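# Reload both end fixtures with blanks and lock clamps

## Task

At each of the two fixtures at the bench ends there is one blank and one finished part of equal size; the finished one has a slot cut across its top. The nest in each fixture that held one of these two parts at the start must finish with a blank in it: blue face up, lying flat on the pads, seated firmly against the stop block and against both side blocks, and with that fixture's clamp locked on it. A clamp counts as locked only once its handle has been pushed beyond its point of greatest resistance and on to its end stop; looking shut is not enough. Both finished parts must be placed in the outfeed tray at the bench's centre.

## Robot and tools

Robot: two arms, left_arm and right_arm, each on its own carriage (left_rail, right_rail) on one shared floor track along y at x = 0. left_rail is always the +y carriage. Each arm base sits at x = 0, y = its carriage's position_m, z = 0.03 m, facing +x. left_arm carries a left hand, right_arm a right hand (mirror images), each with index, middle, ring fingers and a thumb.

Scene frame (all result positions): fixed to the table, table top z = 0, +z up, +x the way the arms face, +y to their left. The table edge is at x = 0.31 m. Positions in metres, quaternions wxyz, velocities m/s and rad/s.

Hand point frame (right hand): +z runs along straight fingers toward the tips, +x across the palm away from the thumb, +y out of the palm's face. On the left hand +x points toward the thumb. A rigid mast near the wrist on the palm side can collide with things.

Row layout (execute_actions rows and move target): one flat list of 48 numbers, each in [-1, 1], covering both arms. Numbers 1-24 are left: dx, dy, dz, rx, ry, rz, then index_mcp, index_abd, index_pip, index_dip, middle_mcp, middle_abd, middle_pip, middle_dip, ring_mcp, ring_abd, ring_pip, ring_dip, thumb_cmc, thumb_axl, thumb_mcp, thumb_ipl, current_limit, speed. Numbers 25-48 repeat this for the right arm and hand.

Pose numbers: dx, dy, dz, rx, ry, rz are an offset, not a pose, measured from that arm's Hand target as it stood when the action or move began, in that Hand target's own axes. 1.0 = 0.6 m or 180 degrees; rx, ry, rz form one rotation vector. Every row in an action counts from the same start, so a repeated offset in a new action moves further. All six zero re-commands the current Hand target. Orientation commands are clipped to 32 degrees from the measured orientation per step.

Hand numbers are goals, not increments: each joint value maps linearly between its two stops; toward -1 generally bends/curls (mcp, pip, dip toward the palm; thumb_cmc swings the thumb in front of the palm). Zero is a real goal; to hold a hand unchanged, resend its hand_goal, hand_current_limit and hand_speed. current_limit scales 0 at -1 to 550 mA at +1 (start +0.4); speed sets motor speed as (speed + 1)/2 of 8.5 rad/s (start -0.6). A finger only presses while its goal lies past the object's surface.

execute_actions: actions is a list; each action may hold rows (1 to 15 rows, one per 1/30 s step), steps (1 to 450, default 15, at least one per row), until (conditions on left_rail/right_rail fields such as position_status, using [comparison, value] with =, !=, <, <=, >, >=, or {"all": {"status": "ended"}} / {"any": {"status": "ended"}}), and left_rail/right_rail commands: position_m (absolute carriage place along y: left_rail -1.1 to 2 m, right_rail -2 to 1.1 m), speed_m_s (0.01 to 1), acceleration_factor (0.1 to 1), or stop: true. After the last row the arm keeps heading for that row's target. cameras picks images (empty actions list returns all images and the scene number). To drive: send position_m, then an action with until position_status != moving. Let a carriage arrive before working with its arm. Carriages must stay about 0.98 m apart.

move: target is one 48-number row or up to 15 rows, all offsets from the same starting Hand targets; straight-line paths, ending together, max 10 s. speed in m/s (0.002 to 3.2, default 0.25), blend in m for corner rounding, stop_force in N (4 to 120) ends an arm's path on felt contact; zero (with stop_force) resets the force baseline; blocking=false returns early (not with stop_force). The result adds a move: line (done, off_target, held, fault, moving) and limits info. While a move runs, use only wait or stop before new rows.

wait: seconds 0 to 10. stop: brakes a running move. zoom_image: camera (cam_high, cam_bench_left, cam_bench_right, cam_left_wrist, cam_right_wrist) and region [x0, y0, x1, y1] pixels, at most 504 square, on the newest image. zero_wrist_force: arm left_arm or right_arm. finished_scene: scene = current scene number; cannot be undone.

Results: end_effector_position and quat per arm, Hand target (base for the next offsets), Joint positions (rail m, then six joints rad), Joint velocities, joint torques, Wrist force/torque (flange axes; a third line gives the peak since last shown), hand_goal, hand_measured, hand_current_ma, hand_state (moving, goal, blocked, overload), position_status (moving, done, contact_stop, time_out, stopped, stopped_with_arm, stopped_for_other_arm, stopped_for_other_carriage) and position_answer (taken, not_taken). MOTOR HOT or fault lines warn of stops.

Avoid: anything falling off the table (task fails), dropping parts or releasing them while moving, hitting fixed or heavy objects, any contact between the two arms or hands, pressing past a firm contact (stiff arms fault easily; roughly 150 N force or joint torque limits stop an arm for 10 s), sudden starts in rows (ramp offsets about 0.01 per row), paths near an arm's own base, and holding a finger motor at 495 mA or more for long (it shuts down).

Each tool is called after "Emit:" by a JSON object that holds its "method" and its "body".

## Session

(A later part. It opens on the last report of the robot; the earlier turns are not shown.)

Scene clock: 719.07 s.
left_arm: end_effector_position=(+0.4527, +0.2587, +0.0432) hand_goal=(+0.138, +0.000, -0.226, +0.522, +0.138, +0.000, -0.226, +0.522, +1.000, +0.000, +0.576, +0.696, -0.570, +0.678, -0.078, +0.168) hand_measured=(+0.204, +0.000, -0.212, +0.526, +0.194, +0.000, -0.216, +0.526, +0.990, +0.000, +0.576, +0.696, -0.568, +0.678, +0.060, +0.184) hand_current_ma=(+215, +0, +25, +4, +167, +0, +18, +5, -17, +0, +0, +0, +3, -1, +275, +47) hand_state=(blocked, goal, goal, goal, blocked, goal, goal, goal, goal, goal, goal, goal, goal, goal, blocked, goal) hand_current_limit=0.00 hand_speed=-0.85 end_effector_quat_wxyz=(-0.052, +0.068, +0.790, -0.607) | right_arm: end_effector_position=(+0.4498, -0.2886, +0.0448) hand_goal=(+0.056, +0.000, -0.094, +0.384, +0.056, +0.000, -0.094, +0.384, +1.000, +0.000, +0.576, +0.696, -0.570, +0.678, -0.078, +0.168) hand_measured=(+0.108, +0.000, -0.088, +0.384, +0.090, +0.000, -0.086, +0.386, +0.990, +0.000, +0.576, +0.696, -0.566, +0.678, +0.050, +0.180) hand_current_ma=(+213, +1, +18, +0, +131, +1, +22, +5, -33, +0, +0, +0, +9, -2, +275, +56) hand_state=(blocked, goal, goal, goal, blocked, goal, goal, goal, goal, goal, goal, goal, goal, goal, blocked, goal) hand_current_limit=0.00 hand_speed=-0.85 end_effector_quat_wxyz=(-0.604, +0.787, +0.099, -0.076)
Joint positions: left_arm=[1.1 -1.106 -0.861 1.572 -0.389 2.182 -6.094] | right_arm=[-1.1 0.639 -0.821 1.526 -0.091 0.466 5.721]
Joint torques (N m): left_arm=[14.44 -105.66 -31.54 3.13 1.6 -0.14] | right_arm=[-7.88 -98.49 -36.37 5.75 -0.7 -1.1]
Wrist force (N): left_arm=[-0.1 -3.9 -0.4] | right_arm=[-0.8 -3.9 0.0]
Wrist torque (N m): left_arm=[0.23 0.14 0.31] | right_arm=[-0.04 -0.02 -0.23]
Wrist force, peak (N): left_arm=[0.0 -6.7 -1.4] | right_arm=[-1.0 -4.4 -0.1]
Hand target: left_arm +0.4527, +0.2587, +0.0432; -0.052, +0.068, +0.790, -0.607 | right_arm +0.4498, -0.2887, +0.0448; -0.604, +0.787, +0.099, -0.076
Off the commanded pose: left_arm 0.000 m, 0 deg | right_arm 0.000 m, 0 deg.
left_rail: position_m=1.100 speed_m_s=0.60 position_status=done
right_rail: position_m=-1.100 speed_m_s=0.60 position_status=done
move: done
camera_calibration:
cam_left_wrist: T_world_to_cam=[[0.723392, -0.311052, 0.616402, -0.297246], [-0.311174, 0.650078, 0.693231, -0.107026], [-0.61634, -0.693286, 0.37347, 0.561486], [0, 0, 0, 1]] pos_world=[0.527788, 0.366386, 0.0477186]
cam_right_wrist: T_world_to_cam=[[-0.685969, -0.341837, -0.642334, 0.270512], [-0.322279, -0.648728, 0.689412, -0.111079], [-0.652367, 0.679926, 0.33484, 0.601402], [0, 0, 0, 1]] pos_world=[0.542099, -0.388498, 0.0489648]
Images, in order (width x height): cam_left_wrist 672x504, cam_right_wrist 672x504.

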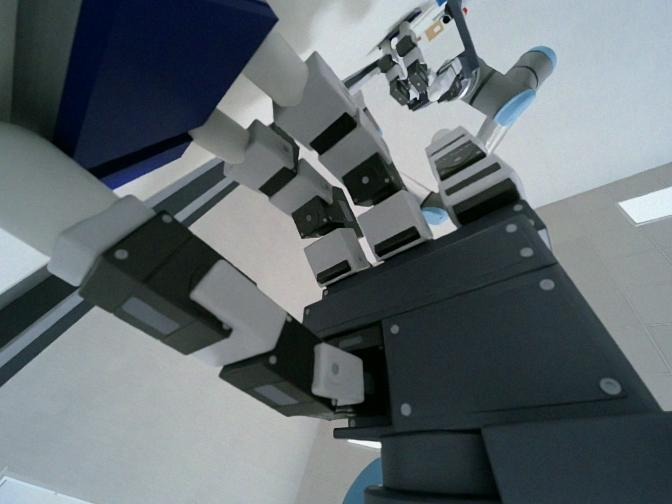

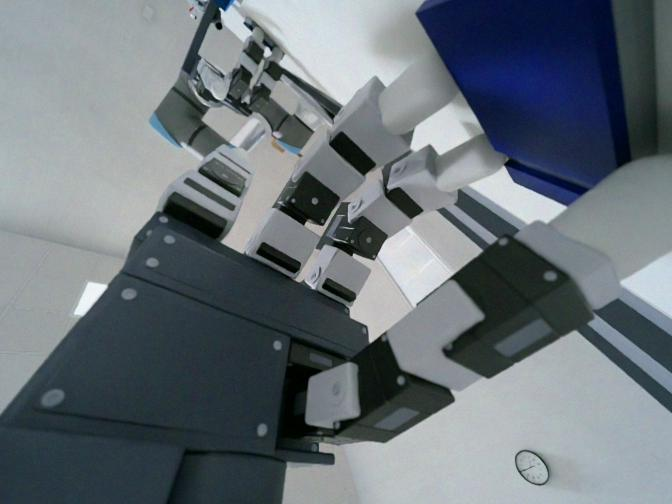

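Emit:
{"method": "move", "body": {"target": [0,-0.0483,-0.0129,0,0,0,0.137,0,-0.226,0.522,0.137,0,-0.226,0.522,1,0,0.576,0.696,-0.571,0.678,-0.079,0.168,0.0,-0.85, 0,-0.0483,-0.0129,0,0,0,0.055,0,-0.095,0.384,0.055,0,-0.095,0.384,1,0,0.576,0.696,-0.571,0.678,-0.079,0.168,0.0,-0.85], "speed": 0.03, "cameras": ["cam_left_wrist","cam_right_wrist","cam_high"]}}

Emit:
{"method": "zoom_image", "body": {"camera": "cam_high", "region": [220, 200, 340, 290]}}

Emit:
{"method": "zoom_image", "body": {"camera": "cam_high", "region": [360, 200, 480, 290]}}

Scene clock: 732.07 s.
left_arm: end_effector_position=(+0.4527, +0.2587, +0.0731) hand_goal=(+0.138, +0.000, -0.226, +0.522, +0.138, +0.000, -0.226, +0.522, +1.000, +0.000, +0.576, +0.696, -0.570, +0.678, -0.078, +0.168) hand_measured=(+0.196, +0.000, -0.202, +0.532, +0.184, +0.000, -0.210, +0.532, +0.990, +0.000, +0.576, +0.696, -0.564, +0.678, +0.060, +0.188) hand_current_ma=(+177, +0, +51, +18, +131, +0, +32, +15, -17, +0, +0, +0, +8, +0, +275, +58) hand_state=(blocked, goal, blocked, goal, blocked, goal, goal, goal, goal, goal, goal, goal, goal, goal, blocked, goal) hand_current_limit=0.00 hand_speed=-0.85 end_effector_quat_wxyz=(-0.052, +0.068, +0.790, -0.607) | right_arm: end_effector_position=(+0.4498, -0.2887, +0.0747) hand_goal=(+0.056, +0.000, -0.094, +0.384, +0.056, +0.000, -0.094, +0.384, +1.000, +0.000, +0.576, +0.696, -0.570, +0.678, -0.078, +0.168) hand_measured=(+0.056, +0.000, -0.090, +0.386, +0.056, +0.000, -0.090, +0.388, +0.990, +0.000, +0.576, +0.696, -0.568, +0.678, -0.074, +0.170) hand_current_ma=(-2, +0, +10, +7, -1, +0, +10, +9, -33, +0, +0, +0, +5, -2, +15, +9) hand_state=(goal, goal, goal, goal, goal, goal, goal, goal, goal, goal, goal, goal, goal, goal, goal, goal) hand_current_limit=0.00 hand_speed=-0.85 end_effector_quat_wxyz=(-0.604, +0.787, +0.099, -0.076)
Joint positions: left_arm=[1.1 -1.106 -0.892 1.563 -0.349 2.182 -6.094] | right_arm=[-1.1 0.639 -0.852 1.518 -0.052 0.466 5.721]
Joint torques (N m): left_arm=[8.29 -114.12 -38.02 2.58 1.76 -1.21] | right_arm=[3.68 -100.2 -39.74 5.11 0.25 0.04]
Wrist force (N): left_arm=[0.1 1.9 0.2] | right_arm=[-1.2 -1.6 0.4]
Wrist torque (N m): left_arm=[0.38 0.11 0.36] | right_arm=[-0.08 0.03 -0.28]
Wrist force, peak (N): left_arm=[0.2 -4.5 -0.5] | right_arm=[-1.0 -4.8 0.2]
Hand target: left_arm +0.4527, +0.2587, +0.0732; -0.052, +0.068, +0.790, -0.607 | right_arm +0.4498, -0.2886, +0.0748; -0.604, +0.787, +0.099, -0.076
Off the commanded pose: left_arm 0.000 m, 0 deg | right_arm 0.000 m, 0 deg.
left_rail: position_m=1.100 speed_m_s=0.60 position_status=done
right_rail: position_m=-1.100 speed_m_s=0.60 position_status=done
move: done
camera_calibration:
cam_left_wrist: T_world_to_cam=[[0.723414, -0.311099, 0.616352, -0.315605], [-0.311122, 0.650056, 0.693275, -0.127708], [-0.616341, -0.693285, 0.37347, 0.550357], [0, 0, 0, 1]] pos_world=[0.527788, 0.366387, 0.0775189]
cam_right_wrist: T_world_to_cam=[[-0.686002, -0.341904, -0.642264, 0.28964], [-0.322209, -0.648693, 0.689478, -0.131653], [-0.652367, 0.679926, 0.33484, 0.591424], [0, 0, 0, 1]] pos_world=[0.542099, -0.388498, 0.0787647]
Images, in order (width x height): cam_high 672x504, cam_left_wrist 672x504, cam_right_wrist 672x504.

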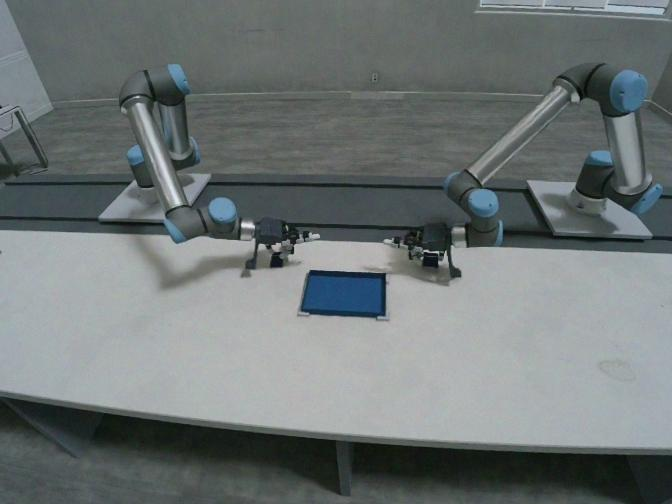

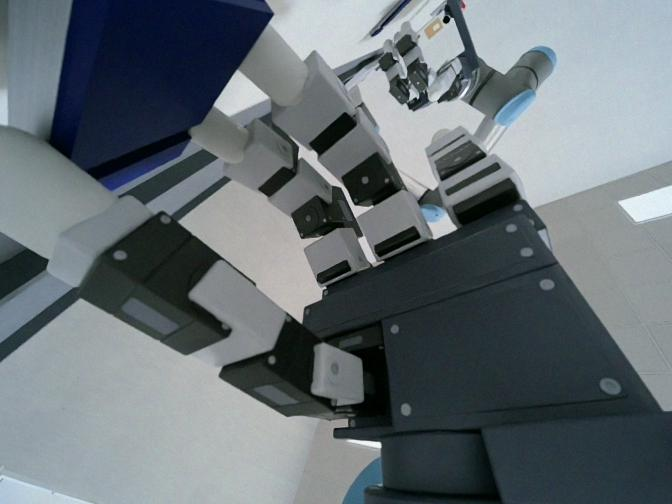

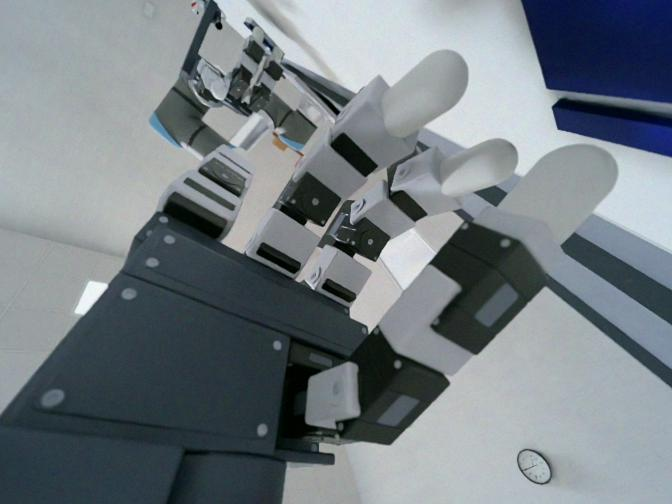

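Scaled by 4.200 from the camera's 672x504 image, which has a finer 960x720 frame.

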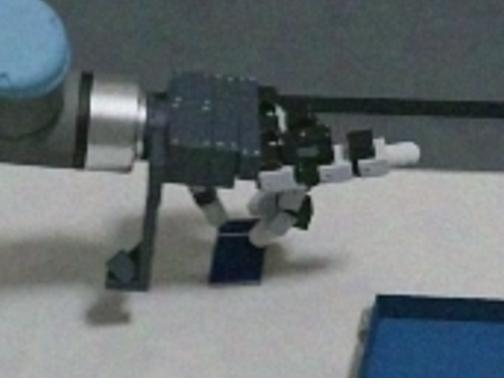

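Scaled by 4.200 from the camera's 672x504 image, which has a finer 960x720 frame.

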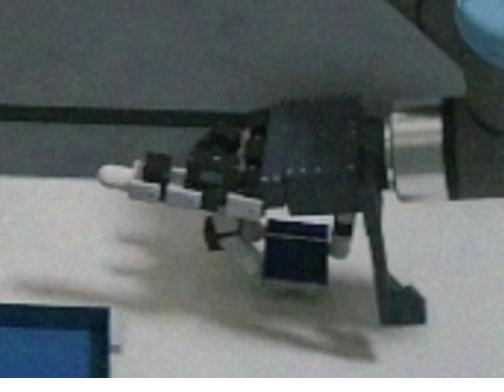

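Emit:
{"method": "move", "body": {"target": [[0,-0.0805,-0.0216,0,0,0,0.137,0,-0.226,0.522,0.137,0,-0.226,0.522,1,0,0.576,0.696,-0.571,0.678,-0.079,0.168,0.0,-0.85, 0,-0.0805,-0.0216,0,0,0,0.055,0,-0.095,0.384,0.055,0,-0.095,0.384,1,0,0.576,0.696,-0.571,0.678,-0.079,0.168,0.0,-0.85],[0,-0.1288,-0.0345,0,-0.0526,-0.0141,0.137,0,-0.226,0.522,0.137,0,-0.226,0.522,1,0,0.576,0.696,-0.571,0.678,-0.079,0.168,0.0,-0.85, -0.0617,-0.2593,-0.3203,0,0,0,0.055,0,-0.095,0.384,0.055,0,-0.095,0.384,1,0,0.576,0.696,-0.571,0.678,-0.079,0.168,0.0,-0.85]], "speed": 0.1, "cameras": ["cam_left_wrist","cam_high"]}}

Emit:
{"method": "zoom_image", "body": {"camera": "cam_high", "region": [240, 230, 320, 290]}}

Emit:
{"method": "zoom_image", "body": {"camera": "cam_high", "region": [360, 200, 480, 290]}}

Scene clock: 789.50 s.
left_arm: end_effector_position=(+0.4527, +0.2587, +0.1532) hand_goal=(+0.138, +0.000, -0.226, +0.522, +0.138, +0.000, -0.226, +0.522, +1.000, +0.000, +0.576, +0.696, -0.570, +0.678, -0.078, +0.168) hand_measured=(+0.196, +0.000, -0.202, +0.532, +0.184, +0.000, -0.210, +0.532, +0.990, +0.000, +0.576, +0.696, -0.564, +0.678, +0.060, +0.188) hand_current_ma=(+176, +0, +51, +18, +128, +0, +32, +15, -17, +0, +0, +0, +9, +0, +275, +59) hand_state=(blocked, goal, blocked, goal, blocked, goal, goal, goal, goal, goal, goal, goal, goal, goal, blocked, goal) hand_current_limit=0.00 hand_speed=-0.85 end_effector_quat_wxyz=(+0.000, +0.000, +0.793, -0.609) | right_arm: end_effector_position=(+0.4497, -0.4387, +0.2747) hand_goal=(+0.056, +0.000, -0.094, +0.384, +0.056, +0.000, -0.094, +0.384, +1.000, +0.000, +0.576, +0.696, -0.570, +0.678, -0.078, +0.168) hand_measured=(+0.056, +0.000, -0.090, +0.386, +0.056, +0.000, -0.090, +0.388, +0.990, +0.000, +0.576, +0.696, -0.568, +0.678, -0.074, +0.170) hand_current_ma=(-2, +0, +9, +7, -2, +0, +9, +9, -33, +0, +0, +0, +4, -2, +13, +9) hand_state=(goal, goal, goal, goal, goal, goal, goal, goal, goal, goal, goal, goal, goal, goal, goal, goal) hand_current_limit=0.00 hand_speed=-0.85 end_effector_quat_wxyz=(-0.604, +0.787, +0.099, -0.076)
Joint positions: left_arm=[1.1 -1.144 -1.014 1.601 -0.301 1.982 -6.166] | right_arm=[-1.1 0.464 -1.126 1.615 0.41 0.337 5.412]
Joint torques (N m): left_arm=[-16.02 -108.29 -27.66 -4.6 -3.28 -1.67] | right_arm=[-10.67 -82.64 -30.82 6.93 -5.2 -2.98]
Wrist force (N): left_arm=[0.0 1.9 0.4] | right_arm=[-1.2 -1.3 -0.2]
Wrist torque (N m): left_arm=[0.35 0.15 0.34] | right_arm=[0.01 0.05 0.02]
Wrist force, peak (N): left_arm=[0.0 2.9 0.6] | right_arm=[-1.7 -2.2 -0.3]
Hand target: left_arm +0.4527, +0.2587, +0.1532; +0.000, +0.000, +0.793, -0.609 | right_arm +0.4498, -0.4387, +0.2748; -0.604, +0.787, +0.099, -0.076
Off the commanded pose: left_arm 0.000 m, 0 deg | right_arm 0.000 m, 0 deg.
left_rail: position_m=1.100 speed_m_s=0.60 position_status=done
right_rail: position_m=-1.100 speed_m_s=0.60 position_status=done
move: done
camera_calibration:
cam_left_wrist: T_world_to_cam=[[0.765829, -0.18347, 0.616315, -0.417145], [-0.41718, 0.587607, 0.693309, -0.1191], [-0.489353, -0.788071, 0.373467, 0.487453], [0, 0, 0, 1]] pos_world=[0.508312, 0.377598, 0.157619]
Images, in order (width x height): cam_high 672x504, cam_left_wrist 672x504.

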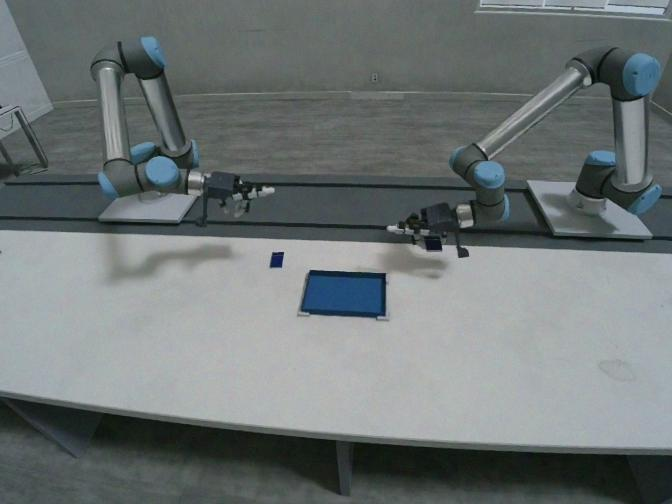

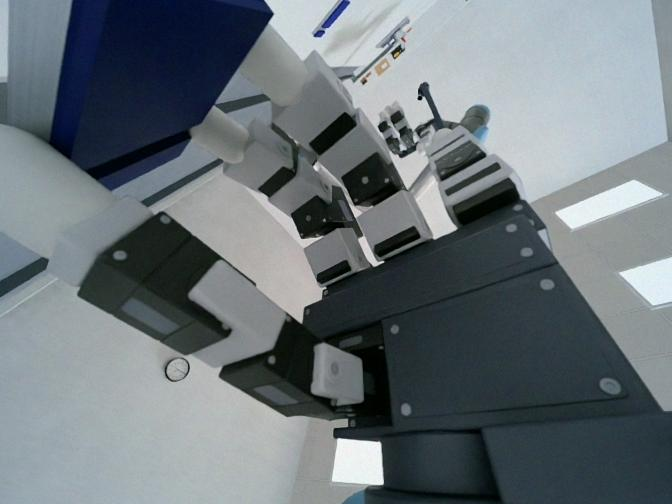

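Scaled by 6.300 from the camera's 672x504 image, which has a finer 960x720 frame.

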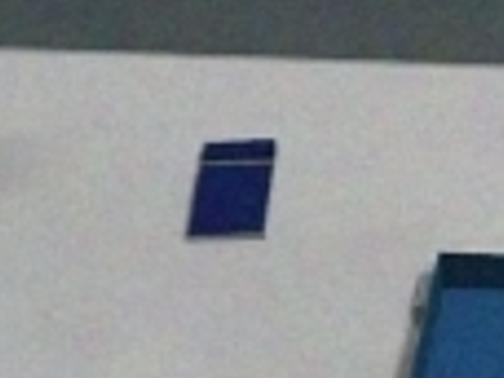

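Scaled by 4.200 from the camera's 672x504 image, which has a finer 960x720 frame.

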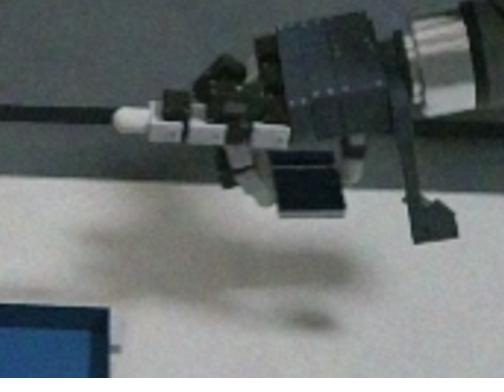

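Emit:
{"method": "execute_actions", "body": {"actions": [{"left_rail":{"position_m":0.74,"speed_m_s":0.3,"acceleration_factor":0.4},"steps":200,"until":{"left_rail":{"position_status":["!=","moving"]}}}], "cameras": []}}

Emit:
{"method": "move", "body": {"target": [-0.2288,-0.0031,0.0118,0,0,0,0.137,0,-0.226,0.522,0.137,0,-0.226,0.522,1,0,0.576,0.696,-0.571,0.678,-0.079,0.168,0.0,-0.85, 0,0,0,0,0,0,0.247,0,-0.095,0.384,0.247,0,-0.095,0.384,1,0,0.576,0.696,-0.571,0.678,0.146,0.168,0.0,-0.6], "speed": 0.1, "cameras": ["cam_left_wrist","cam_high"]}}

Emit:
{"method": "zoom_image", "body": {"camera": "cam_high", "region": [280, 220, 420, 325]}}

Scene clock: 866.27 s.
left_arm: end_effector_position=(+0.4527, -0.0310, +0.1532) hand_goal=(+0.138, +0.000, -0.226, +0.522, +0.138, +0.000, -0.226, +0.522, +1.000, +0.000, +0.576, +0.696, -0.570, +0.678, -0.078, +0.168) hand_measured=(+0.194, +0.000, -0.202, +0.532, +0.182, +0.000, -0.208, +0.532, +0.990, +0.000, +0.576, +0.696, -0.564, +0.678, +0.060, +0.188) hand_current_ma=(+174, +0, +54, +18, +126, +0, +35, +16, -17, +0, +0, +0, +9, +0, +275, +59) hand_state=(blocked, goal, blocked, goal, blocked, goal, goal, goal, goal, goal, goal, goal, goal, goal, blocked, goal) hand_current_limit=0.00 hand_speed=-0.85 end_effector_quat_wxyz=(+0.000, +0.000, +0.793, -0.609) | right_arm: end_effector_position=(+0.4498, -0.4387, +0.2748) hand_goal=(+0.056, +0.000, -0.094, +0.384, +0.056, +0.000, -0.094, +0.384, +1.000, +0.000, +0.576, +0.696, -0.570, +0.678, -0.078, +0.168) hand_measured=(+0.056, +0.000, -0.090, +0.386, +0.056, +0.000, -0.090, +0.388, +0.990, +0.000, +0.576, +0.696, -0.568, +0.678, -0.074, +0.170) hand_current_ma=(-2, +0, +9, +7, -2, +0, +9, +9, -33, +0, +0, +0, +4, -2, +13, +9) hand_state=(goal, goal, goal, goal, goal, goal, goal, goal, goal, goal, goal, goal, goal, goal, goal, goal) hand_current_limit=0.00 hand_speed=-0.85 end_effector_quat_wxyz=(-0.604, +0.787, +0.099, -0.076)
Joint positions: left_arm=[0.81 -1.144 -1.014 1.601 -0.301 1.982 -6.166] | right_arm=[-1.1 0.464 -1.126 1.615 0.41 0.337 5.412]
Joint torques (N m): left_arm=[8.01 -99.02 -34.56 -3.68 -2.8 -1.36] | right_arm=[-11.74 -77.64 -42.48 7.34 -4.89 -3.11]
Wrist force (N): left_arm=[0.0 2.0 0.6] | right_arm=[-1.2 -1.4 0.0]
Wrist torque (N m): left_arm=[0.36 0.15 0.34] | right_arm=[-0.02 0.04 0.02]
Wrist force, peak (N): left_arm=[-0.2 0.9 3.5] | right_arm=[-1.3 -2.1 0.1]
Hand target: left_arm +0.4527, -0.0309, +0.1532; +0.000, +0.000, +0.793, -0.609 | right_arm +0.4498, -0.4387, +0.2748; -0.604, +0.787, +0.099, -0.076
Off the commanded pose: left_arm 0.000 m, 0 deg | right_arm 0.000 m, 0 deg.
left_rail: position_m=0.810 speed_m_s=0.30 position_status=stopped_for_other_arm position_answer=taken
right_rail: position_m=-1.100 speed_m_s=0.60 position_status=done
No camera images: "cameras" was empty.

Scene clock: 868.13 s.
left_arm: end_effector_position=(+0.5899, -0.0382, +0.1532) hand_goal=(+0.138, +0.000, -0.226, +0.522, +0.138, +0.000, -0.226, +0.522, +1.000, +0.000, +0.576, +0.696, -0.570, +0.678, -0.078, +0.168) hand_measured=(+0.194, +0.000, -0.202, +0.532, +0.182, +0.000, -0.208, +0.532, +0.990, +0.000, +0.576, +0.696, -0.562, +0.678, +0.060, +0.188) hand_current_ma=(+174, +0, +54, +18, +124, +0, +35, +16, -17, +0, +0, +0, +10, +0, +275, +59) hand_state=(blocked, goal, blocked, goal, blocked, goal, goal, goal, goal, goal, goal, goal, goal, goal, blocked, goal) hand_current_limit=0.00 hand_speed=-0.85 end_effector_quat_wxyz=(+0.000, +0.000, +0.793, -0.609) | right_arm: end_effector_position=(+0.4498, -0.4387, +0.2748) hand_goal=(+0.248, +0.000, -0.094, +0.384, +0.248, +0.000, -0.094, +0.384, +1.000, +0.000, +0.576, +0.696, -0.570, +0.678, +0.146, +0.168) hand_measured=(+0.234, +0.000, -0.092, +0.386, +0.238, +0.000, -0.092, +0.388, +0.990, +0.000, +0.576, +0.696, -0.568, +0.678, +0.142, +0.170) hand_current_ma=(-46, +0, +7, +7, -35, +0, +7, +9, -33, +0, +0, +0, +4, -2, -11, +7) hand_state=(goal, goal, goal, goal, goal, goal, goal, goal, goal, goal, goal, goal, goal, goal, goal, goal) hand_current_limit=0.00 hand_speed=-0.60 end_effector_quat_wxyz=(-0.604, +0.787, +0.099, -0.076)
Joint positions: left_arm=[0.81 -1 -0.873 1.358 -0.178 2.119 -6.119] | right_arm=[-1.1 0.464 -1.126 1.615 0.41 0.337 5.412]
Joint torques (N m): left_arm=[19.95 -81.47 -42.66 3.01 4.29 2.1] | right_arm=[-8.4 -69.16 -41.7 6.79 -4.3 -2.83]
Wrist force (N): left_arm=[0.1 1.8 0.4] | right_arm=[-1.0 -1.6 -0.1]
Wrist torque (N m): left_arm=[0.37 0.12 0.22] | right_arm=[-0.05 0.01 0.04]
Wrist force, peak (N): left_arm=[0.8 2.1 0.7] | right_arm=[-1.4 -2.0 0.2]
Hand target: left_arm +0.5900, -0.0382, +0.1532; +0.000, +0.000, +0.793, -0.609 | right_arm +0.4498, -0.4387, +0.2748; -0.604, +0.787, +0.099, -0.076
Off the commanded pose: left_arm 0.000 m, 0 deg | right_arm 0.000 m, 0 deg.
left_rail: position_m=0.810 speed_m_s=0.30 position_status=stopped_for_other_arm position_answer=taken
right_rail: position_m=-1.100 speed_m_s=0.60 position_status=done
move: done
camera_calibration:
cam_left_wrist: T_world_to_cam=[[0.765844, -0.183371, 0.616327, -0.576709], [-0.417223, 0.587625, 0.693269, 0.11263], [-0.489294, -0.788081, 0.373523, 0.320567], [0, 0, 0, 1]] pos_world=[0.645512, 0.0806975, 0.157619]
Images, in order (width x height): cam_high 672x504, cam_left_wrist 672x504.

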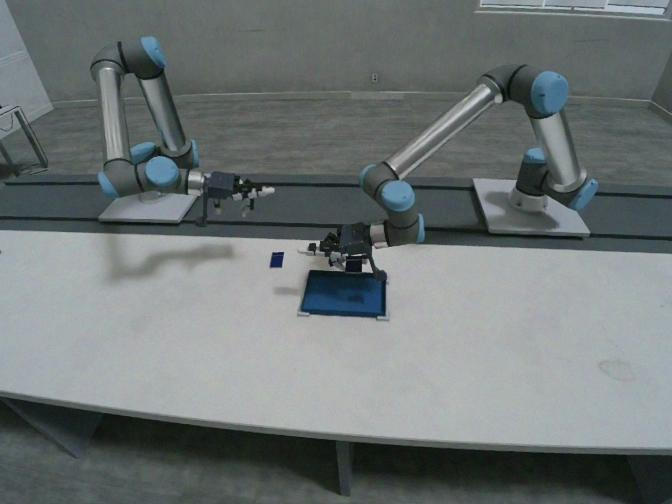

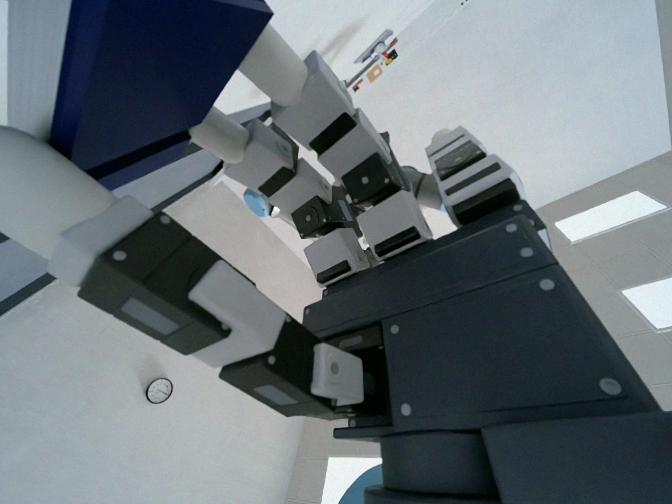

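Scaled by 3.600 from the camera's 672x504 image, which has a finer 960x720 frame.

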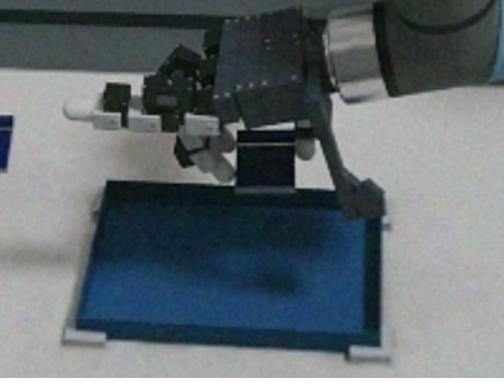

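Emit:
{"method": "move", "body": {"target": [[0,-0.0304,0.1133,0,0,0,0.137,0,-0.226,0.522,0.137,0,-0.226,0.522,1,0,0.576,0.696,-0.571,0.678,-0.079,0.168,0.0,-0.85, 0,0,0,0,0,0,0.247,0,-0.095,0.384,0.247,0,-0.095,0.384,1,0,0.576,0.696,-0.571,0.678,0.146,0.168,0.0,-0.6],[0,0.1197,0.1535,0,0,0,0.137,0,-0.226,0.522,0.137,0,-0.226,0.522,1,0,0.576,0.696,-0.571,0.678,-0.079,0.168,0.0,-0.85, 0,0,0,0,0,0,0.247,0,-0.095,0.384,0.247,0,-0.095,0.384,1,0,0.576,0.696,-0.571,0.678,0.146,0.168,0.0,-0.6]], "speed": 0.06, "cameras": ["cam_left_wrist","cam_high"]}}

Emit:
{"method": "zoom_image", "body": {"camera": "cam_high", "region": [280, 220, 420, 325]}}

Scene clock: 887.57 s.
left_arm: end_effector_position=(+0.5900, -0.1086, +0.0601) hand_goal=(+0.138, +0.000, -0.226, +0.522, +0.138, +0.000, -0.226, +0.522, +1.000, +0.000, +0.576, +0.696, -0.570, +0.678, -0.078, +0.168) hand_measured=(+0.194, +0.000, -0.202, +0.532, +0.182, +0.000, -0.208, +0.532, +0.990, +0.000, +0.576, +0.696, -0.562, +0.678, +0.060, +0.188) hand_current_ma=(+173, +0, +54, +18, +123, +0, +35, +16, -17, +0, +0, +0, +10, +0, +275, +60) hand_state=(blocked, goal, blocked, goal, blocked, goal, goal, goal, goal, goal, goal, goal, goal, goal, blocked, blocked) hand_current_limit=0.00 hand_speed=-0.85 end_effector_quat_wxyz=(+0.000, +0.000, +0.793, -0.609) | right_arm: end_effector_position=(+0.4498, -0.4387, +0.2748) hand_goal=(+0.248, +0.000, -0.094, +0.384, +0.248, +0.000, -0.094, +0.384, +1.000, +0.000, +0.576, +0.696, -0.570, +0.678, +0.146, +0.168) hand_measured=(+0.234, +0.000, -0.092, +0.386, +0.238, +0.000, -0.092, +0.388, +0.990, +0.000, +0.576, +0.696, -0.568, +0.678, +0.142, +0.170) hand_current_ma=(-46, +0, +7, +7, -35, +0, +7, +9, -33, +0, +0, +0, +4, -2, -11, +7) hand_state=(goal, goal, goal, goal, goal, goal, goal, goal, goal, goal, goal, goal, goal, goal, goal, goal) hand_current_limit=0.00 hand_speed=-0.60 end_effector_quat_wxyz=(-0.604, +0.787, +0.099, -0.076)
Joint positions: left_arm=[0.81 -1.042 -0.719 1.258 -0.239 2.08 -6.133] | right_arm=[-1.1 0.464 -1.126 1.615 0.41 0.337 5.412]
Joint torques (N m): left_arm=[-14.45 -94.96 -29.92 -4.72 -2.89 -0.09] | right_arm=[-6.71 -64.14 -37.14 6.68 -1.56 -3.18]
Wrist force (N): left_arm=[0.0 1.8 0.4] | right_arm=[-1.1 -1.7 0.1]
Wrist torque (N m): left_arm=[0.37 0.14 0.41] | right_arm=[-0.08 0.03 0.02]
Wrist force, peak (N): left_arm=[0.1 2.5 0.3] | right_arm=[-1.8 -1.7 0.2]
Hand target: left_arm +0.5900, -0.1086, +0.0600; +0.000, +0.000, +0.793, -0.609 | right_arm +0.4498, -0.4387, +0.2748; -0.604, +0.787, +0.099, -0.076
Off the commanded pose: left_arm 0.000 m, 0 deg | right_arm 0.000 m, 0 deg.
left_rail: position_m=0.810 speed_m_s=0.30 position_status=stopped_for_other_arm position_answer=taken
right_rail: position_m=-1.100 speed_m_s=0.60 position_status=done
move: done
camera_calibration:
cam_left_wrist: T_world_to_cam=[[0.765804, -0.183433, 0.616358, -0.532352], [-0.417228, 0.587619, 0.693271, 0.218518], [-0.489352, -0.788071, 0.373467, 0.299914], [0, 0, 0, 1]] pos_world=[0.645612, 0.0102979, 0.0646189]
Images, in order (width x height): cam_high 672x504, cam_left_wrist 672x504.

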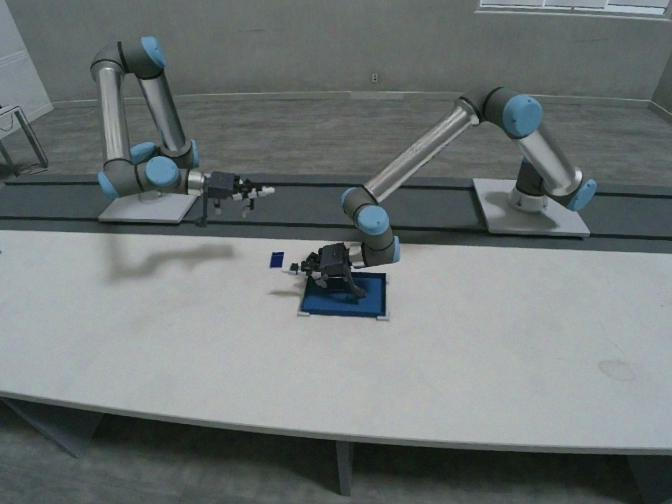

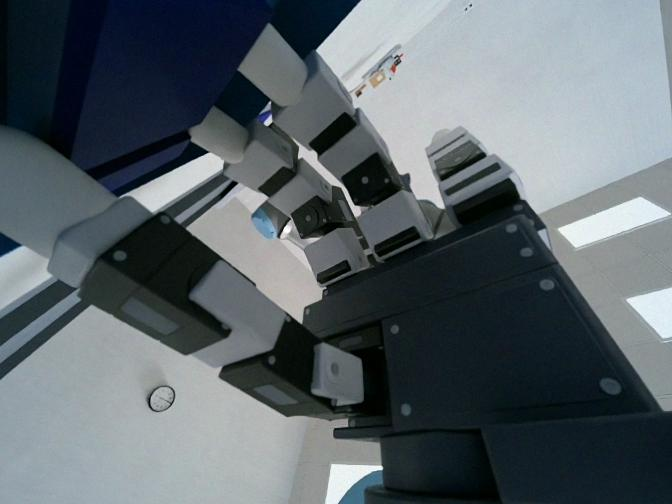

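Scaled by 3.600 from the camera's 672x504 image, which has a finer 960x720 frame.

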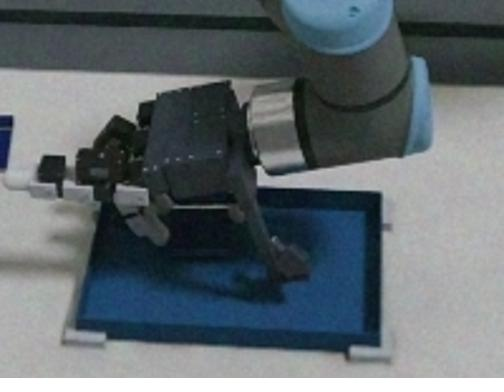

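Emit:
{"method": "move", "body": {"target": [0,0.0306,0.0082,0,0,0,0.137,0,-0.226,0.522,0.137,0,-0.226,0.522,1,0,0.576,0.696,-0.571,0.678,-0.079,0.168,0.0,-0.85, 0,0,0,0,0,0,0.247,0,-0.095,0.384,0.247,0,-0.095,0.384,1,0,0.576,0.696,-0.571,0.678,0.146,0.168,0.0,-0.6], "speed": 0.01, "stop_force": 4, "cameras": ["cam_left_wrist","cam_high"]}}

Emit:
{"method": "zoom_image", "body": {"camera": "cam_high", "region": [280, 220, 420, 325]}}

Scene clock: 900.63 s.
left_arm: end_effector_position=(+0.5900, -0.1086, +0.0450) hand_goal=(+0.138, +0.000, -0.226, +0.522, +0.138, +0.000, -0.226, +0.522, +1.000, +0.000, +0.576, +0.696, -0.570, +0.678, -0.078, +0.168) hand_measured=(+0.194, +0.000, -0.200, +0.534, +0.180, +0.000, -0.208, +0.530, +0.990, +0.000, +0.576, +0.696, -0.562, +0.678, +0.060, +0.190) hand_current_ma=(+170, +0, +55, +20, +119, +0, +35, +12, -17, +0, +0, +0, +13, +0, +275, +66) hand_state=(blocked, goal, blocked, goal, blocked, goal, goal, goal, goal, goal, goal, goal, goal, goal, blocked, blocked) hand_current_limit=0.00 hand_speed=-0.85 end_effector_quat_wxyz=(+0.000, +0.000, +0.793, -0.609) | right_arm: end_effector_position=(+0.4498, -0.4387, +0.2748) hand_goal=(+0.248, +0.000, -0.094, +0.384, +0.248, +0.000, -0.094, +0.384, +1.000, +0.000, +0.576, +0.696, -0.570, +0.678, +0.146, +0.168) hand_measured=(+0.234, +0.000, -0.092, +0.386, +0.238, +0.000, -0.092, +0.388, +0.990, +0.000, +0.576, +0.696, -0.568, +0.678, +0.142, +0.170) hand_current_ma=(-46, +0, +7, +7, -35, +0, +7, +9, -33, +0, +0, +0, +4, -2, -11, +7) hand_state=(goal, goal, goal, goal, goal, goal, goal, goal, goal, goal, goal, goal, goal, goal, goal, goal) hand_current_limit=0.00 hand_speed=-0.60 end_effector_quat_wxyz=(-0.604, +0.787, +0.099, -0.076)
Joint positions: left_arm=[0.81 -1.042 -0.705 1.263 -0.257 2.08 -6.133] | right_arm=[-1.1 0.464 -1.126 1.615 0.41 0.337 5.412]
Joint torques (N m): left_arm=[-6.9 -126.98 -38.75 2.62 -3.37 -1.1] | right_arm=[-2.27 -64.16 -34.19 6.46 -0.28 -3.23]
Wrist force (N): left_arm=[-0.2 1.2 -0.1] | right_arm=[-1.0 -1.1 0.3]
Wrist torque (N m): left_arm=[0.40 0.16 0.39] | right_arm=[-0.02 0.01 0.04]
Wrist force, peak (N): left_arm=[0.5 -4.7 -2.5] | right_arm=[-1.2 -2.0 0.6]
Hand target: left_arm +0.5900, -0.1086, +0.0450; +0.000, +0.000, +0.793, -0.609 (not the last commanded pose) | right_arm +0.4498, -0.4387, +0.2748; -0.604, +0.787, +0.099, -0.076
Off the commanded pose: left_arm 0.004 m, 0 deg | right_arm 0.000 m, 0 deg.
left_rail: position_m=0.810 speed_m_s=0.30 position_status=stopped_for_other_arm position_answer=taken
right_rail: position_m=-1.100 speed_m_s=0.60 position_status=done
move: contact (left_arm)
camera_calibration:
cam_left_wrist: T_world_to_cam=[[0.765834, -0.183385, 0.616334, -0.523082], [-0.417193, 0.587673, 0.693246, 0.229023], [-0.489334, -0.788042, 0.373553, 0.305458], [0, 0, 0, 1]] pos_world=[0.645612, 0.0101978, 0.0495192]
Images, in order (width x height): cam_high 672x504, cam_left_wrist 672x504.

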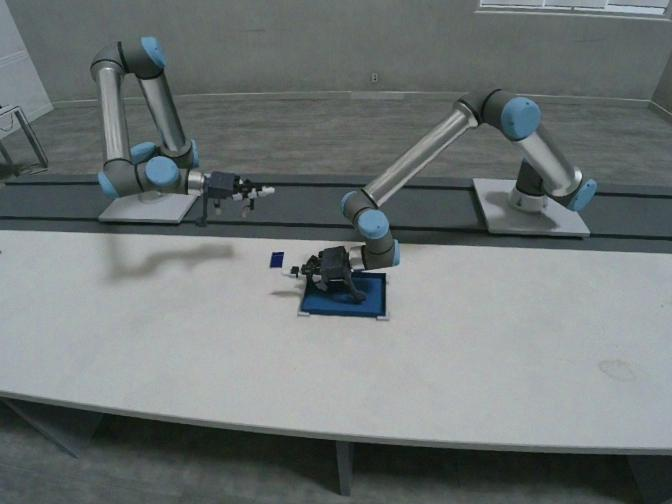

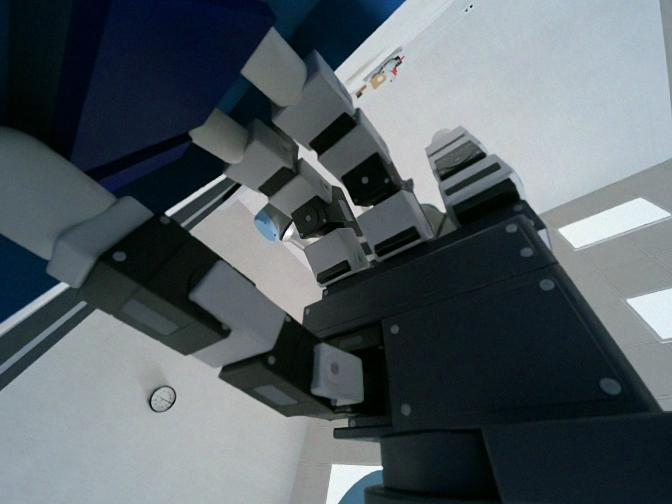

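Scaled by 3.600 from the camera's 672x504 image, which has a finer 960x720 frame.

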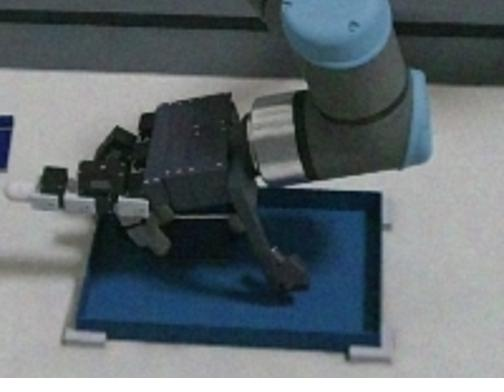

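Emit:
{"method": "move", "body": {"target": [[0,0,0,0,0,0,0.342,0,-0.226,0.522,0.342,0,-0.226,0.522,1,0,0.576,0.696,-0.571,0.678,0.146,0.168,0.0,-0.85, 0,0,0,0,0,0,0.247,0,-0.095,0.384,0.247,0,-0.095,0.384,1,0,0.576,0.696,-0.571,0.678,0.146,0.168,0.0,-0.6],[0,-0.1932,-0.0518,0,0,0,0.342,0,-0.226,0.522,0.342,0,-0.226,0.522,1,0,0.576,0.696,-0.571,0.678,0.146,0.168,0.0,-0.85, 0,0,0,0,0,0,0.247,0,-0.095,0.384,0.247,0,-0.095,0.384,1,0,0.576,0.696,-0.571,0.678,0.146,0.168,0.0,-0.6]], "speed": 0.08, "cameras": ["cam_left_wrist","cam_high"]}}

Emit:
{"method": "zoom_image", "body": {"camera": "cam_high", "region": [280, 220, 420, 325]}}

Scene clock: 916.47 s.
left_arm: end_effector_position=(+0.5900, -0.1086, +0.1649) hand_goal=(+0.342, +0.000, -0.226, +0.522, +0.342, +0.000, -0.226, +0.522, +1.000, +0.000, +0.576, +0.696, -0.570, +0.678, +0.146, +0.168) hand_measured=(+0.330, +0.000, -0.222, +0.526, +0.328, +0.000, -0.224, +0.524, +0.990, +0.000, +0.576, +0.696, -0.568, +0.678, +0.142, +0.170) hand_current_ma=(-22, +0, +4, +4, -27, +0, +3, +3, -17, +0, +0, +0, +2, +0, -5, +3) hand_state=(goal, goal, goal, goal, goal, goal, goal, goal, goal, goal, goal, goal, goal, goal, goal, goal) hand_current_limit=0.00 hand_speed=-0.85 end_effector_quat_wxyz=(+0.000, +0.000, +0.793, -0.609) | right_arm: end_effector_position=(+0.4498, -0.4387, +0.2748) hand_goal=(+0.248, +0.000, -0.094, +0.384, +0.248, +0.000, -0.094, +0.384, +1.000, +0.000, +0.576, +0.696, -0.570, +0.678, +0.146, +0.168) hand_measured=(+0.234, +0.000, -0.092, +0.386, +0.238, +0.000, -0.092, +0.388, +0.990, +0.000, +0.576, +0.696, -0.568, +0.678, +0.142, +0.170) hand_current_ma=(-46, +0, +7, +7, -35, +0, +7, +9, -33, +0, +0, +0, +4, -2, -11, +7) hand_state=(goal, goal, goal, goal, goal, goal, goal, goal, goal, goal, goal, goal, goal, goal, goal, goal) hand_current_limit=0.00 hand_speed=-0.60 end_effector_quat_wxyz=(-0.604, +0.787, +0.099, -0.076)
Joint positions: left_arm=[0.81 -1.042 -0.801 1.207 -0.105 2.08 -6.133] | right_arm=[-1.1 0.464 -1.126 1.615 0.41 0.337 5.412]
Joint torques (N m): left_arm=[1.74 -120.8 -44.08 2.98 -2.51 1.13] | right_arm=[2.7 -65.92 -30.32 6.48 -0.53 -3.09]
Wrist force (N): left_arm=[0.3 -0.4 -0.3] | right_arm=[-1.2 -1.6 0.1]
Wrist torque (N m): left_arm=[0.27 0.08 0.42] | right_arm=[-0.07 0.04 0.02]
Wrist force, peak (N): left_arm=[-0.2 1.3 0.0] | right_arm=[-2.0 -1.7 0.3]
Hand target: left_arm +0.5900, -0.1086, +0.1650; +0.000, +0.000, +0.793, -0.609 | right_arm +0.4498, -0.4387, +0.2748; -0.604, +0.787, +0.099, -0.076
Off the commanded pose: left_arm 0.000 m, 0 deg | right_arm 0.000 m, 0 deg.
left_rail: position_m=0.810 speed_m_s=0.30 position_status=stopped_for_other_arm position_answer=taken
right_rail: position_m=-1.100 speed_m_s=0.60 position_status=done
move: done
camera_calibration:
cam_left_wrist: T_world_to_cam=[[0.765882, -0.183311, 0.616297, -0.596988], [-0.417241, 0.587593, 0.693285, 0.14587], [-0.489219, -0.788119, 0.373541, 0.260676], [0, 0, 0, 1]] pos_world=[0.645612, 0.010297, 0.169419]
Images, in order (width x height): cam_high 672x504, cam_left_wrist 672x504.

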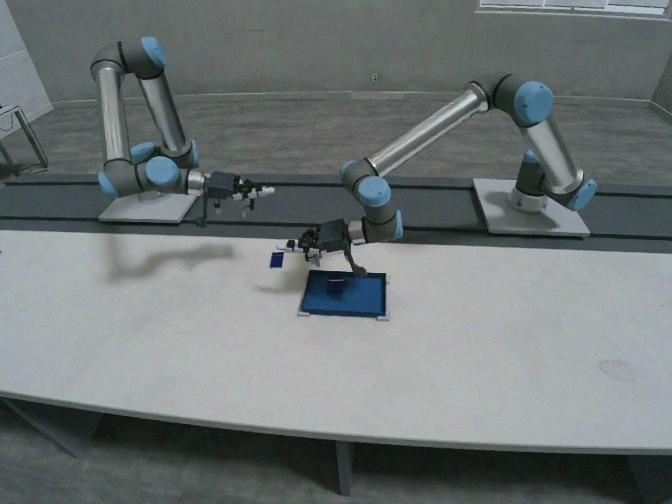

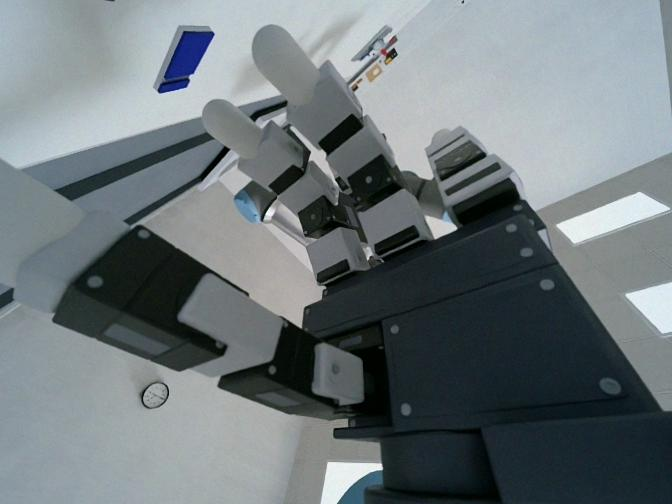

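Scaled by 3.600 from the camera's 672x504 image, which has a finer 960x720 frame.

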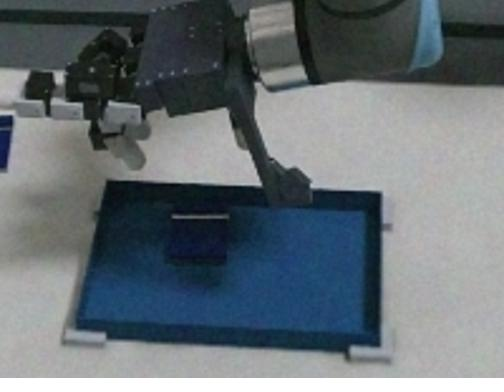

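Emit:
{"method": "zoom_image", "body": {"camera": "cam_left_wrist", "region": [130, 10, 240, 110]}}

Scaled by 4.582 from the camera's 672x504 image, which has a finer 960x720 frame.

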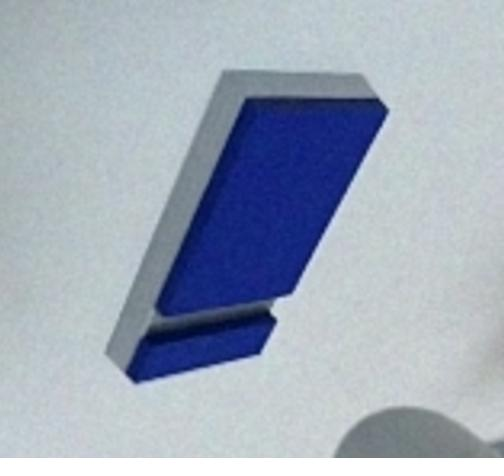

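Emit:
{"method": "execute_actions", "body": {"actions": [{"left_rail":{"position_m":1.7,"speed_m_s":0.6,"acceleration_factor":1.0},"steps":200,"until":{"left_rail":{"position_status":["!=","moving"]}}}], "cameras": []}}

Emit:
{"method": "move", "body": {"target": [0,0,0,0,0,0,0.342,0,-0.226,0.522,0.342,0,-0.226,0.522,1,0,0.576,0.696,-0.571,0.678,0.146,0.168,0.0,-0.6,  0.0773,0.2137,0.3275,0,0.0419,0.0112,0.257,0,-0.095,0.333,0.257,0,-0.095,0.333,1,0,0.576,0.696,-0.571,0.678,0.146,0.168,0.0,-0.6], "speed": 0.2, "cameras": ["cam_right_wrist","cam_high"]}}

Emit:
{"method": "zoom_image", "body": {"camera": "cam_high", "region": [220, 200, 340, 290]}}

Scene clock: 983.13 s.
left_arm: end_effector_position=(+0.5900, -0.1086, +0.1650) hand_goal=(+0.342, +0.000, -0.226, +0.522, +0.342, +0.000, -0.226, +0.522, +1.000, +0.000, +0.576, +0.696, -0.570, +0.678, +0.146, +0.168) hand_measured=(+0.330, +0.000, -0.222, +0.526, +0.328, +0.000, -0.224, +0.524, +0.990, +0.000, +0.576, +0.696, -0.568, +0.678, +0.142, +0.170) hand_current_ma=(-22, +0, +4, +4, -27, +0, +3, +3, -17, +0, +0, +0, +2, +0, -5, +3) hand_state=(goal, goal, goal, goal, goal, goal, goal, goal, goal, goal, goal, goal, goal, goal, goal, goal) hand_current_limit=0.00 hand_speed=-0.85 end_effector_quat_wxyz=(+0.000, +0.000, +0.793, -0.609) | right_arm: end_effector_position=(+0.4498, -0.4387, +0.2748) hand_goal=(+0.248, +0.000, -0.094, +0.384, +0.248, +0.000, -0.094, +0.384, +1.000, +0.000, +0.576, +0.696, -0.570, +0.678, +0.146, +0.168) hand_measured=(+0.234, +0.000, -0.092, +0.386, +0.238, +0.000, -0.092, +0.388, +0.990, +0.000, +0.576, +0.696, -0.568, +0.678, +0.142, +0.170) hand_current_ma=(-46, +0, +7, +7, -35, +0, +7, +9, -33, +0, +0, +0, +4, -2, -11, +7) hand_state=(goal, goal, goal, goal, goal, goal, goal, goal, goal, goal, goal, goal, goal, goal, goal, goal) hand_current_limit=0.00 hand_speed=-0.60 end_effector_quat_wxyz=(-0.604, +0.787, +0.099, -0.076)
Joint positions: left_arm=[0.81 -1.042 -0.801 1.207 -0.105 2.08 -6.133] | right_arm=[-1.1 0.464 -1.126 1.615 0.41 0.337 5.412]
Joint torques (N m): left_arm=[12.34 -122.99 -43.33 3.39 3.12 0.84] | right_arm=[3.86 -64.15 -29.02 6.17 -0.3 -3.47]
Wrist force (N): left_arm=[0.2 0.1 -0.1] | right_arm=[-0.7 -1.3 -0.2]
Wrist torque (N m): left_arm=[0.31 0.10 0.41] | right_arm=[0.01 -0.02 0.07]
Wrist force, peak (N): left_arm=[0.0 0.1 -0.6] | right_arm=[-1.5 -1.8 0.2]
Hand target: left_arm +0.5900, -0.1086, +0.1650; +0.000, +0.000, +0.793, -0.609 | right_arm +0.4498, -0.4387, +0.2748; -0.604, +0.787, +0.099, -0.076
Off the commanded pose: left_arm 0.000 m, 0 deg | right_arm 0.000 m, 0 deg.
left_rail: position_m=0.810 speed_m_s=0.60 position_status=stopped_for_other_arm position_answer=taken
right_rail: position_m=-1.100 speed_m_s=0.60 position_status=done
No camera images: "cameras" was empty.

Scene clock: 984.90 s.
left_arm: end_effector_position=(+0.5900, -0.1086, +0.1650) hand_goal=(+0.342, +0.000, -0.226, +0.522, +0.342, +0.000, -0.226, +0.522, +1.000, +0.000, +0.576, +0.696, -0.570, +0.678, +0.146, +0.168) hand_measured=(+0.330, +0.000, -0.222, +0.526, +0.328, +0.000, -0.224, +0.524, +0.990, +0.000, +0.576, +0.696, -0.568, +0.678, +0.142, +0.170) hand_current_ma=(-22, +0, +4, +4, -27, +0, +3, +3, -17, +0, +0, +0, +2, +0, -5, +3) hand_state=(goal, goal, goal, goal, goal, goal, goal, goal, goal, goal, goal, goal, goal, goal, goal, goal) hand_current_limit=0.00 hand_speed=-0.60 end_effector_quat_wxyz=(+0.000, +0.000, +0.793, -0.609) | right_arm: end_effector_position=(+0.4561, -0.2755, +0.1001) hand_goal=(+0.258, +0.000, -0.094, +0.334, +0.258, +0.000, -0.094, +0.334, +1.000, +0.000, +0.576, +0.696, -0.570, +0.678, +0.146, +0.168) hand_measured=(+0.244, +0.000, -0.092, +0.336, +0.248, +0.000, -0.092, +0.338, +0.990, +0.000, +0.576, +0.696, -0.568, +0.678, +0.144, +0.170) hand_current_ma=(-48, +0, +6, +7, -36, +0, +6, +9, -33, +0, +0, +0, +4, -2, -9, +6) hand_state=(goal, goal, goal, goal, goal, goal, goal, goal, goal, goal, goal, goal, goal, goal, goal, goal) hand_current_limit=0.00 hand_speed=-0.60 end_effector_quat_wxyz=(-0.608, +0.792, +0.045, -0.034)
Joint positions: left_arm=[0.81 -1.042 -0.801 1.207 -0.105 2.08 -6.133] | right_arm=[-1.1 0.662 -0.918 1.566 -0.173 0.602 5.882]
Joint torques (N m): left_arm=[13.63 -122.03 -43.8 2.96 3.48 1.33] | right_arm=[10.79 -73.48 -41.06 -2.97 3.38 2.48]
Wrist force (N): left_arm=[0.3 0.0 -0.2] | right_arm=[-0.9 -1.5 0.0]
Wrist torque (N m): left_arm=[0.31 0.08 0.42] | right_arm=[-0.04 0.01 -0.27]
Wrist force, peak (N): left_arm=[0.1 0.3 -0.4] | right_arm=[-1.7 -2.3 -0.8]
Hand target: left_arm +0.5900, -0.1086, +0.1650; +0.000, +0.000, +0.793, -0.609 | right_arm +0.4561, -0.2754, +0.1001; -0.608, +0.792, +0.045, -0.034
Off the commanded pose: left_arm 0.000 m, 0 deg | right_arm 0.000 m, 0 deg.
left_rail: position_m=0.810 speed_m_s=0.60 position_status=stopped_for_other_arm position_answer=taken
right_rail: position_m=-1.100 speed_m_s=0.60 position_status=done
move: done
camera_calibration:
cam_right_wrist: T_world_to_cam=[[-0.725953, -0.245622, -0.642387, 0.359639], [-0.407384, -0.59897, 0.689401, -0.0860593], [-0.554103, 0.762171, 0.334761, 0.555895], [0, 0, 0, 1]] pos_world=[0.534045, -0.386899, 0.104265]
Images, in order (width x height): cam_high 672x504, cam_right_wrist 672x504.

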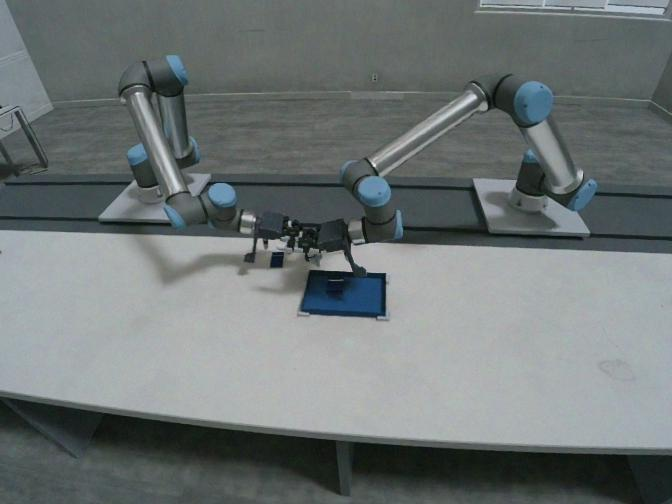

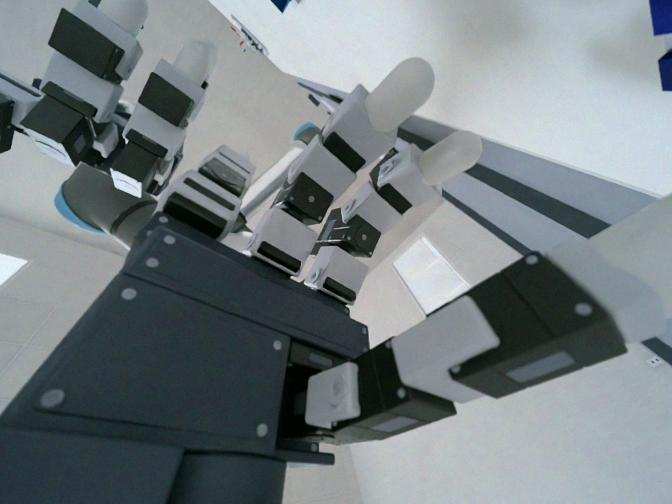

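Scaled by 4.200 from the camera's 672x504 image, which has a finer 960x720 frame.

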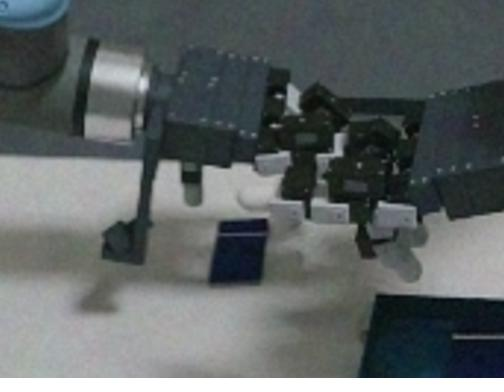

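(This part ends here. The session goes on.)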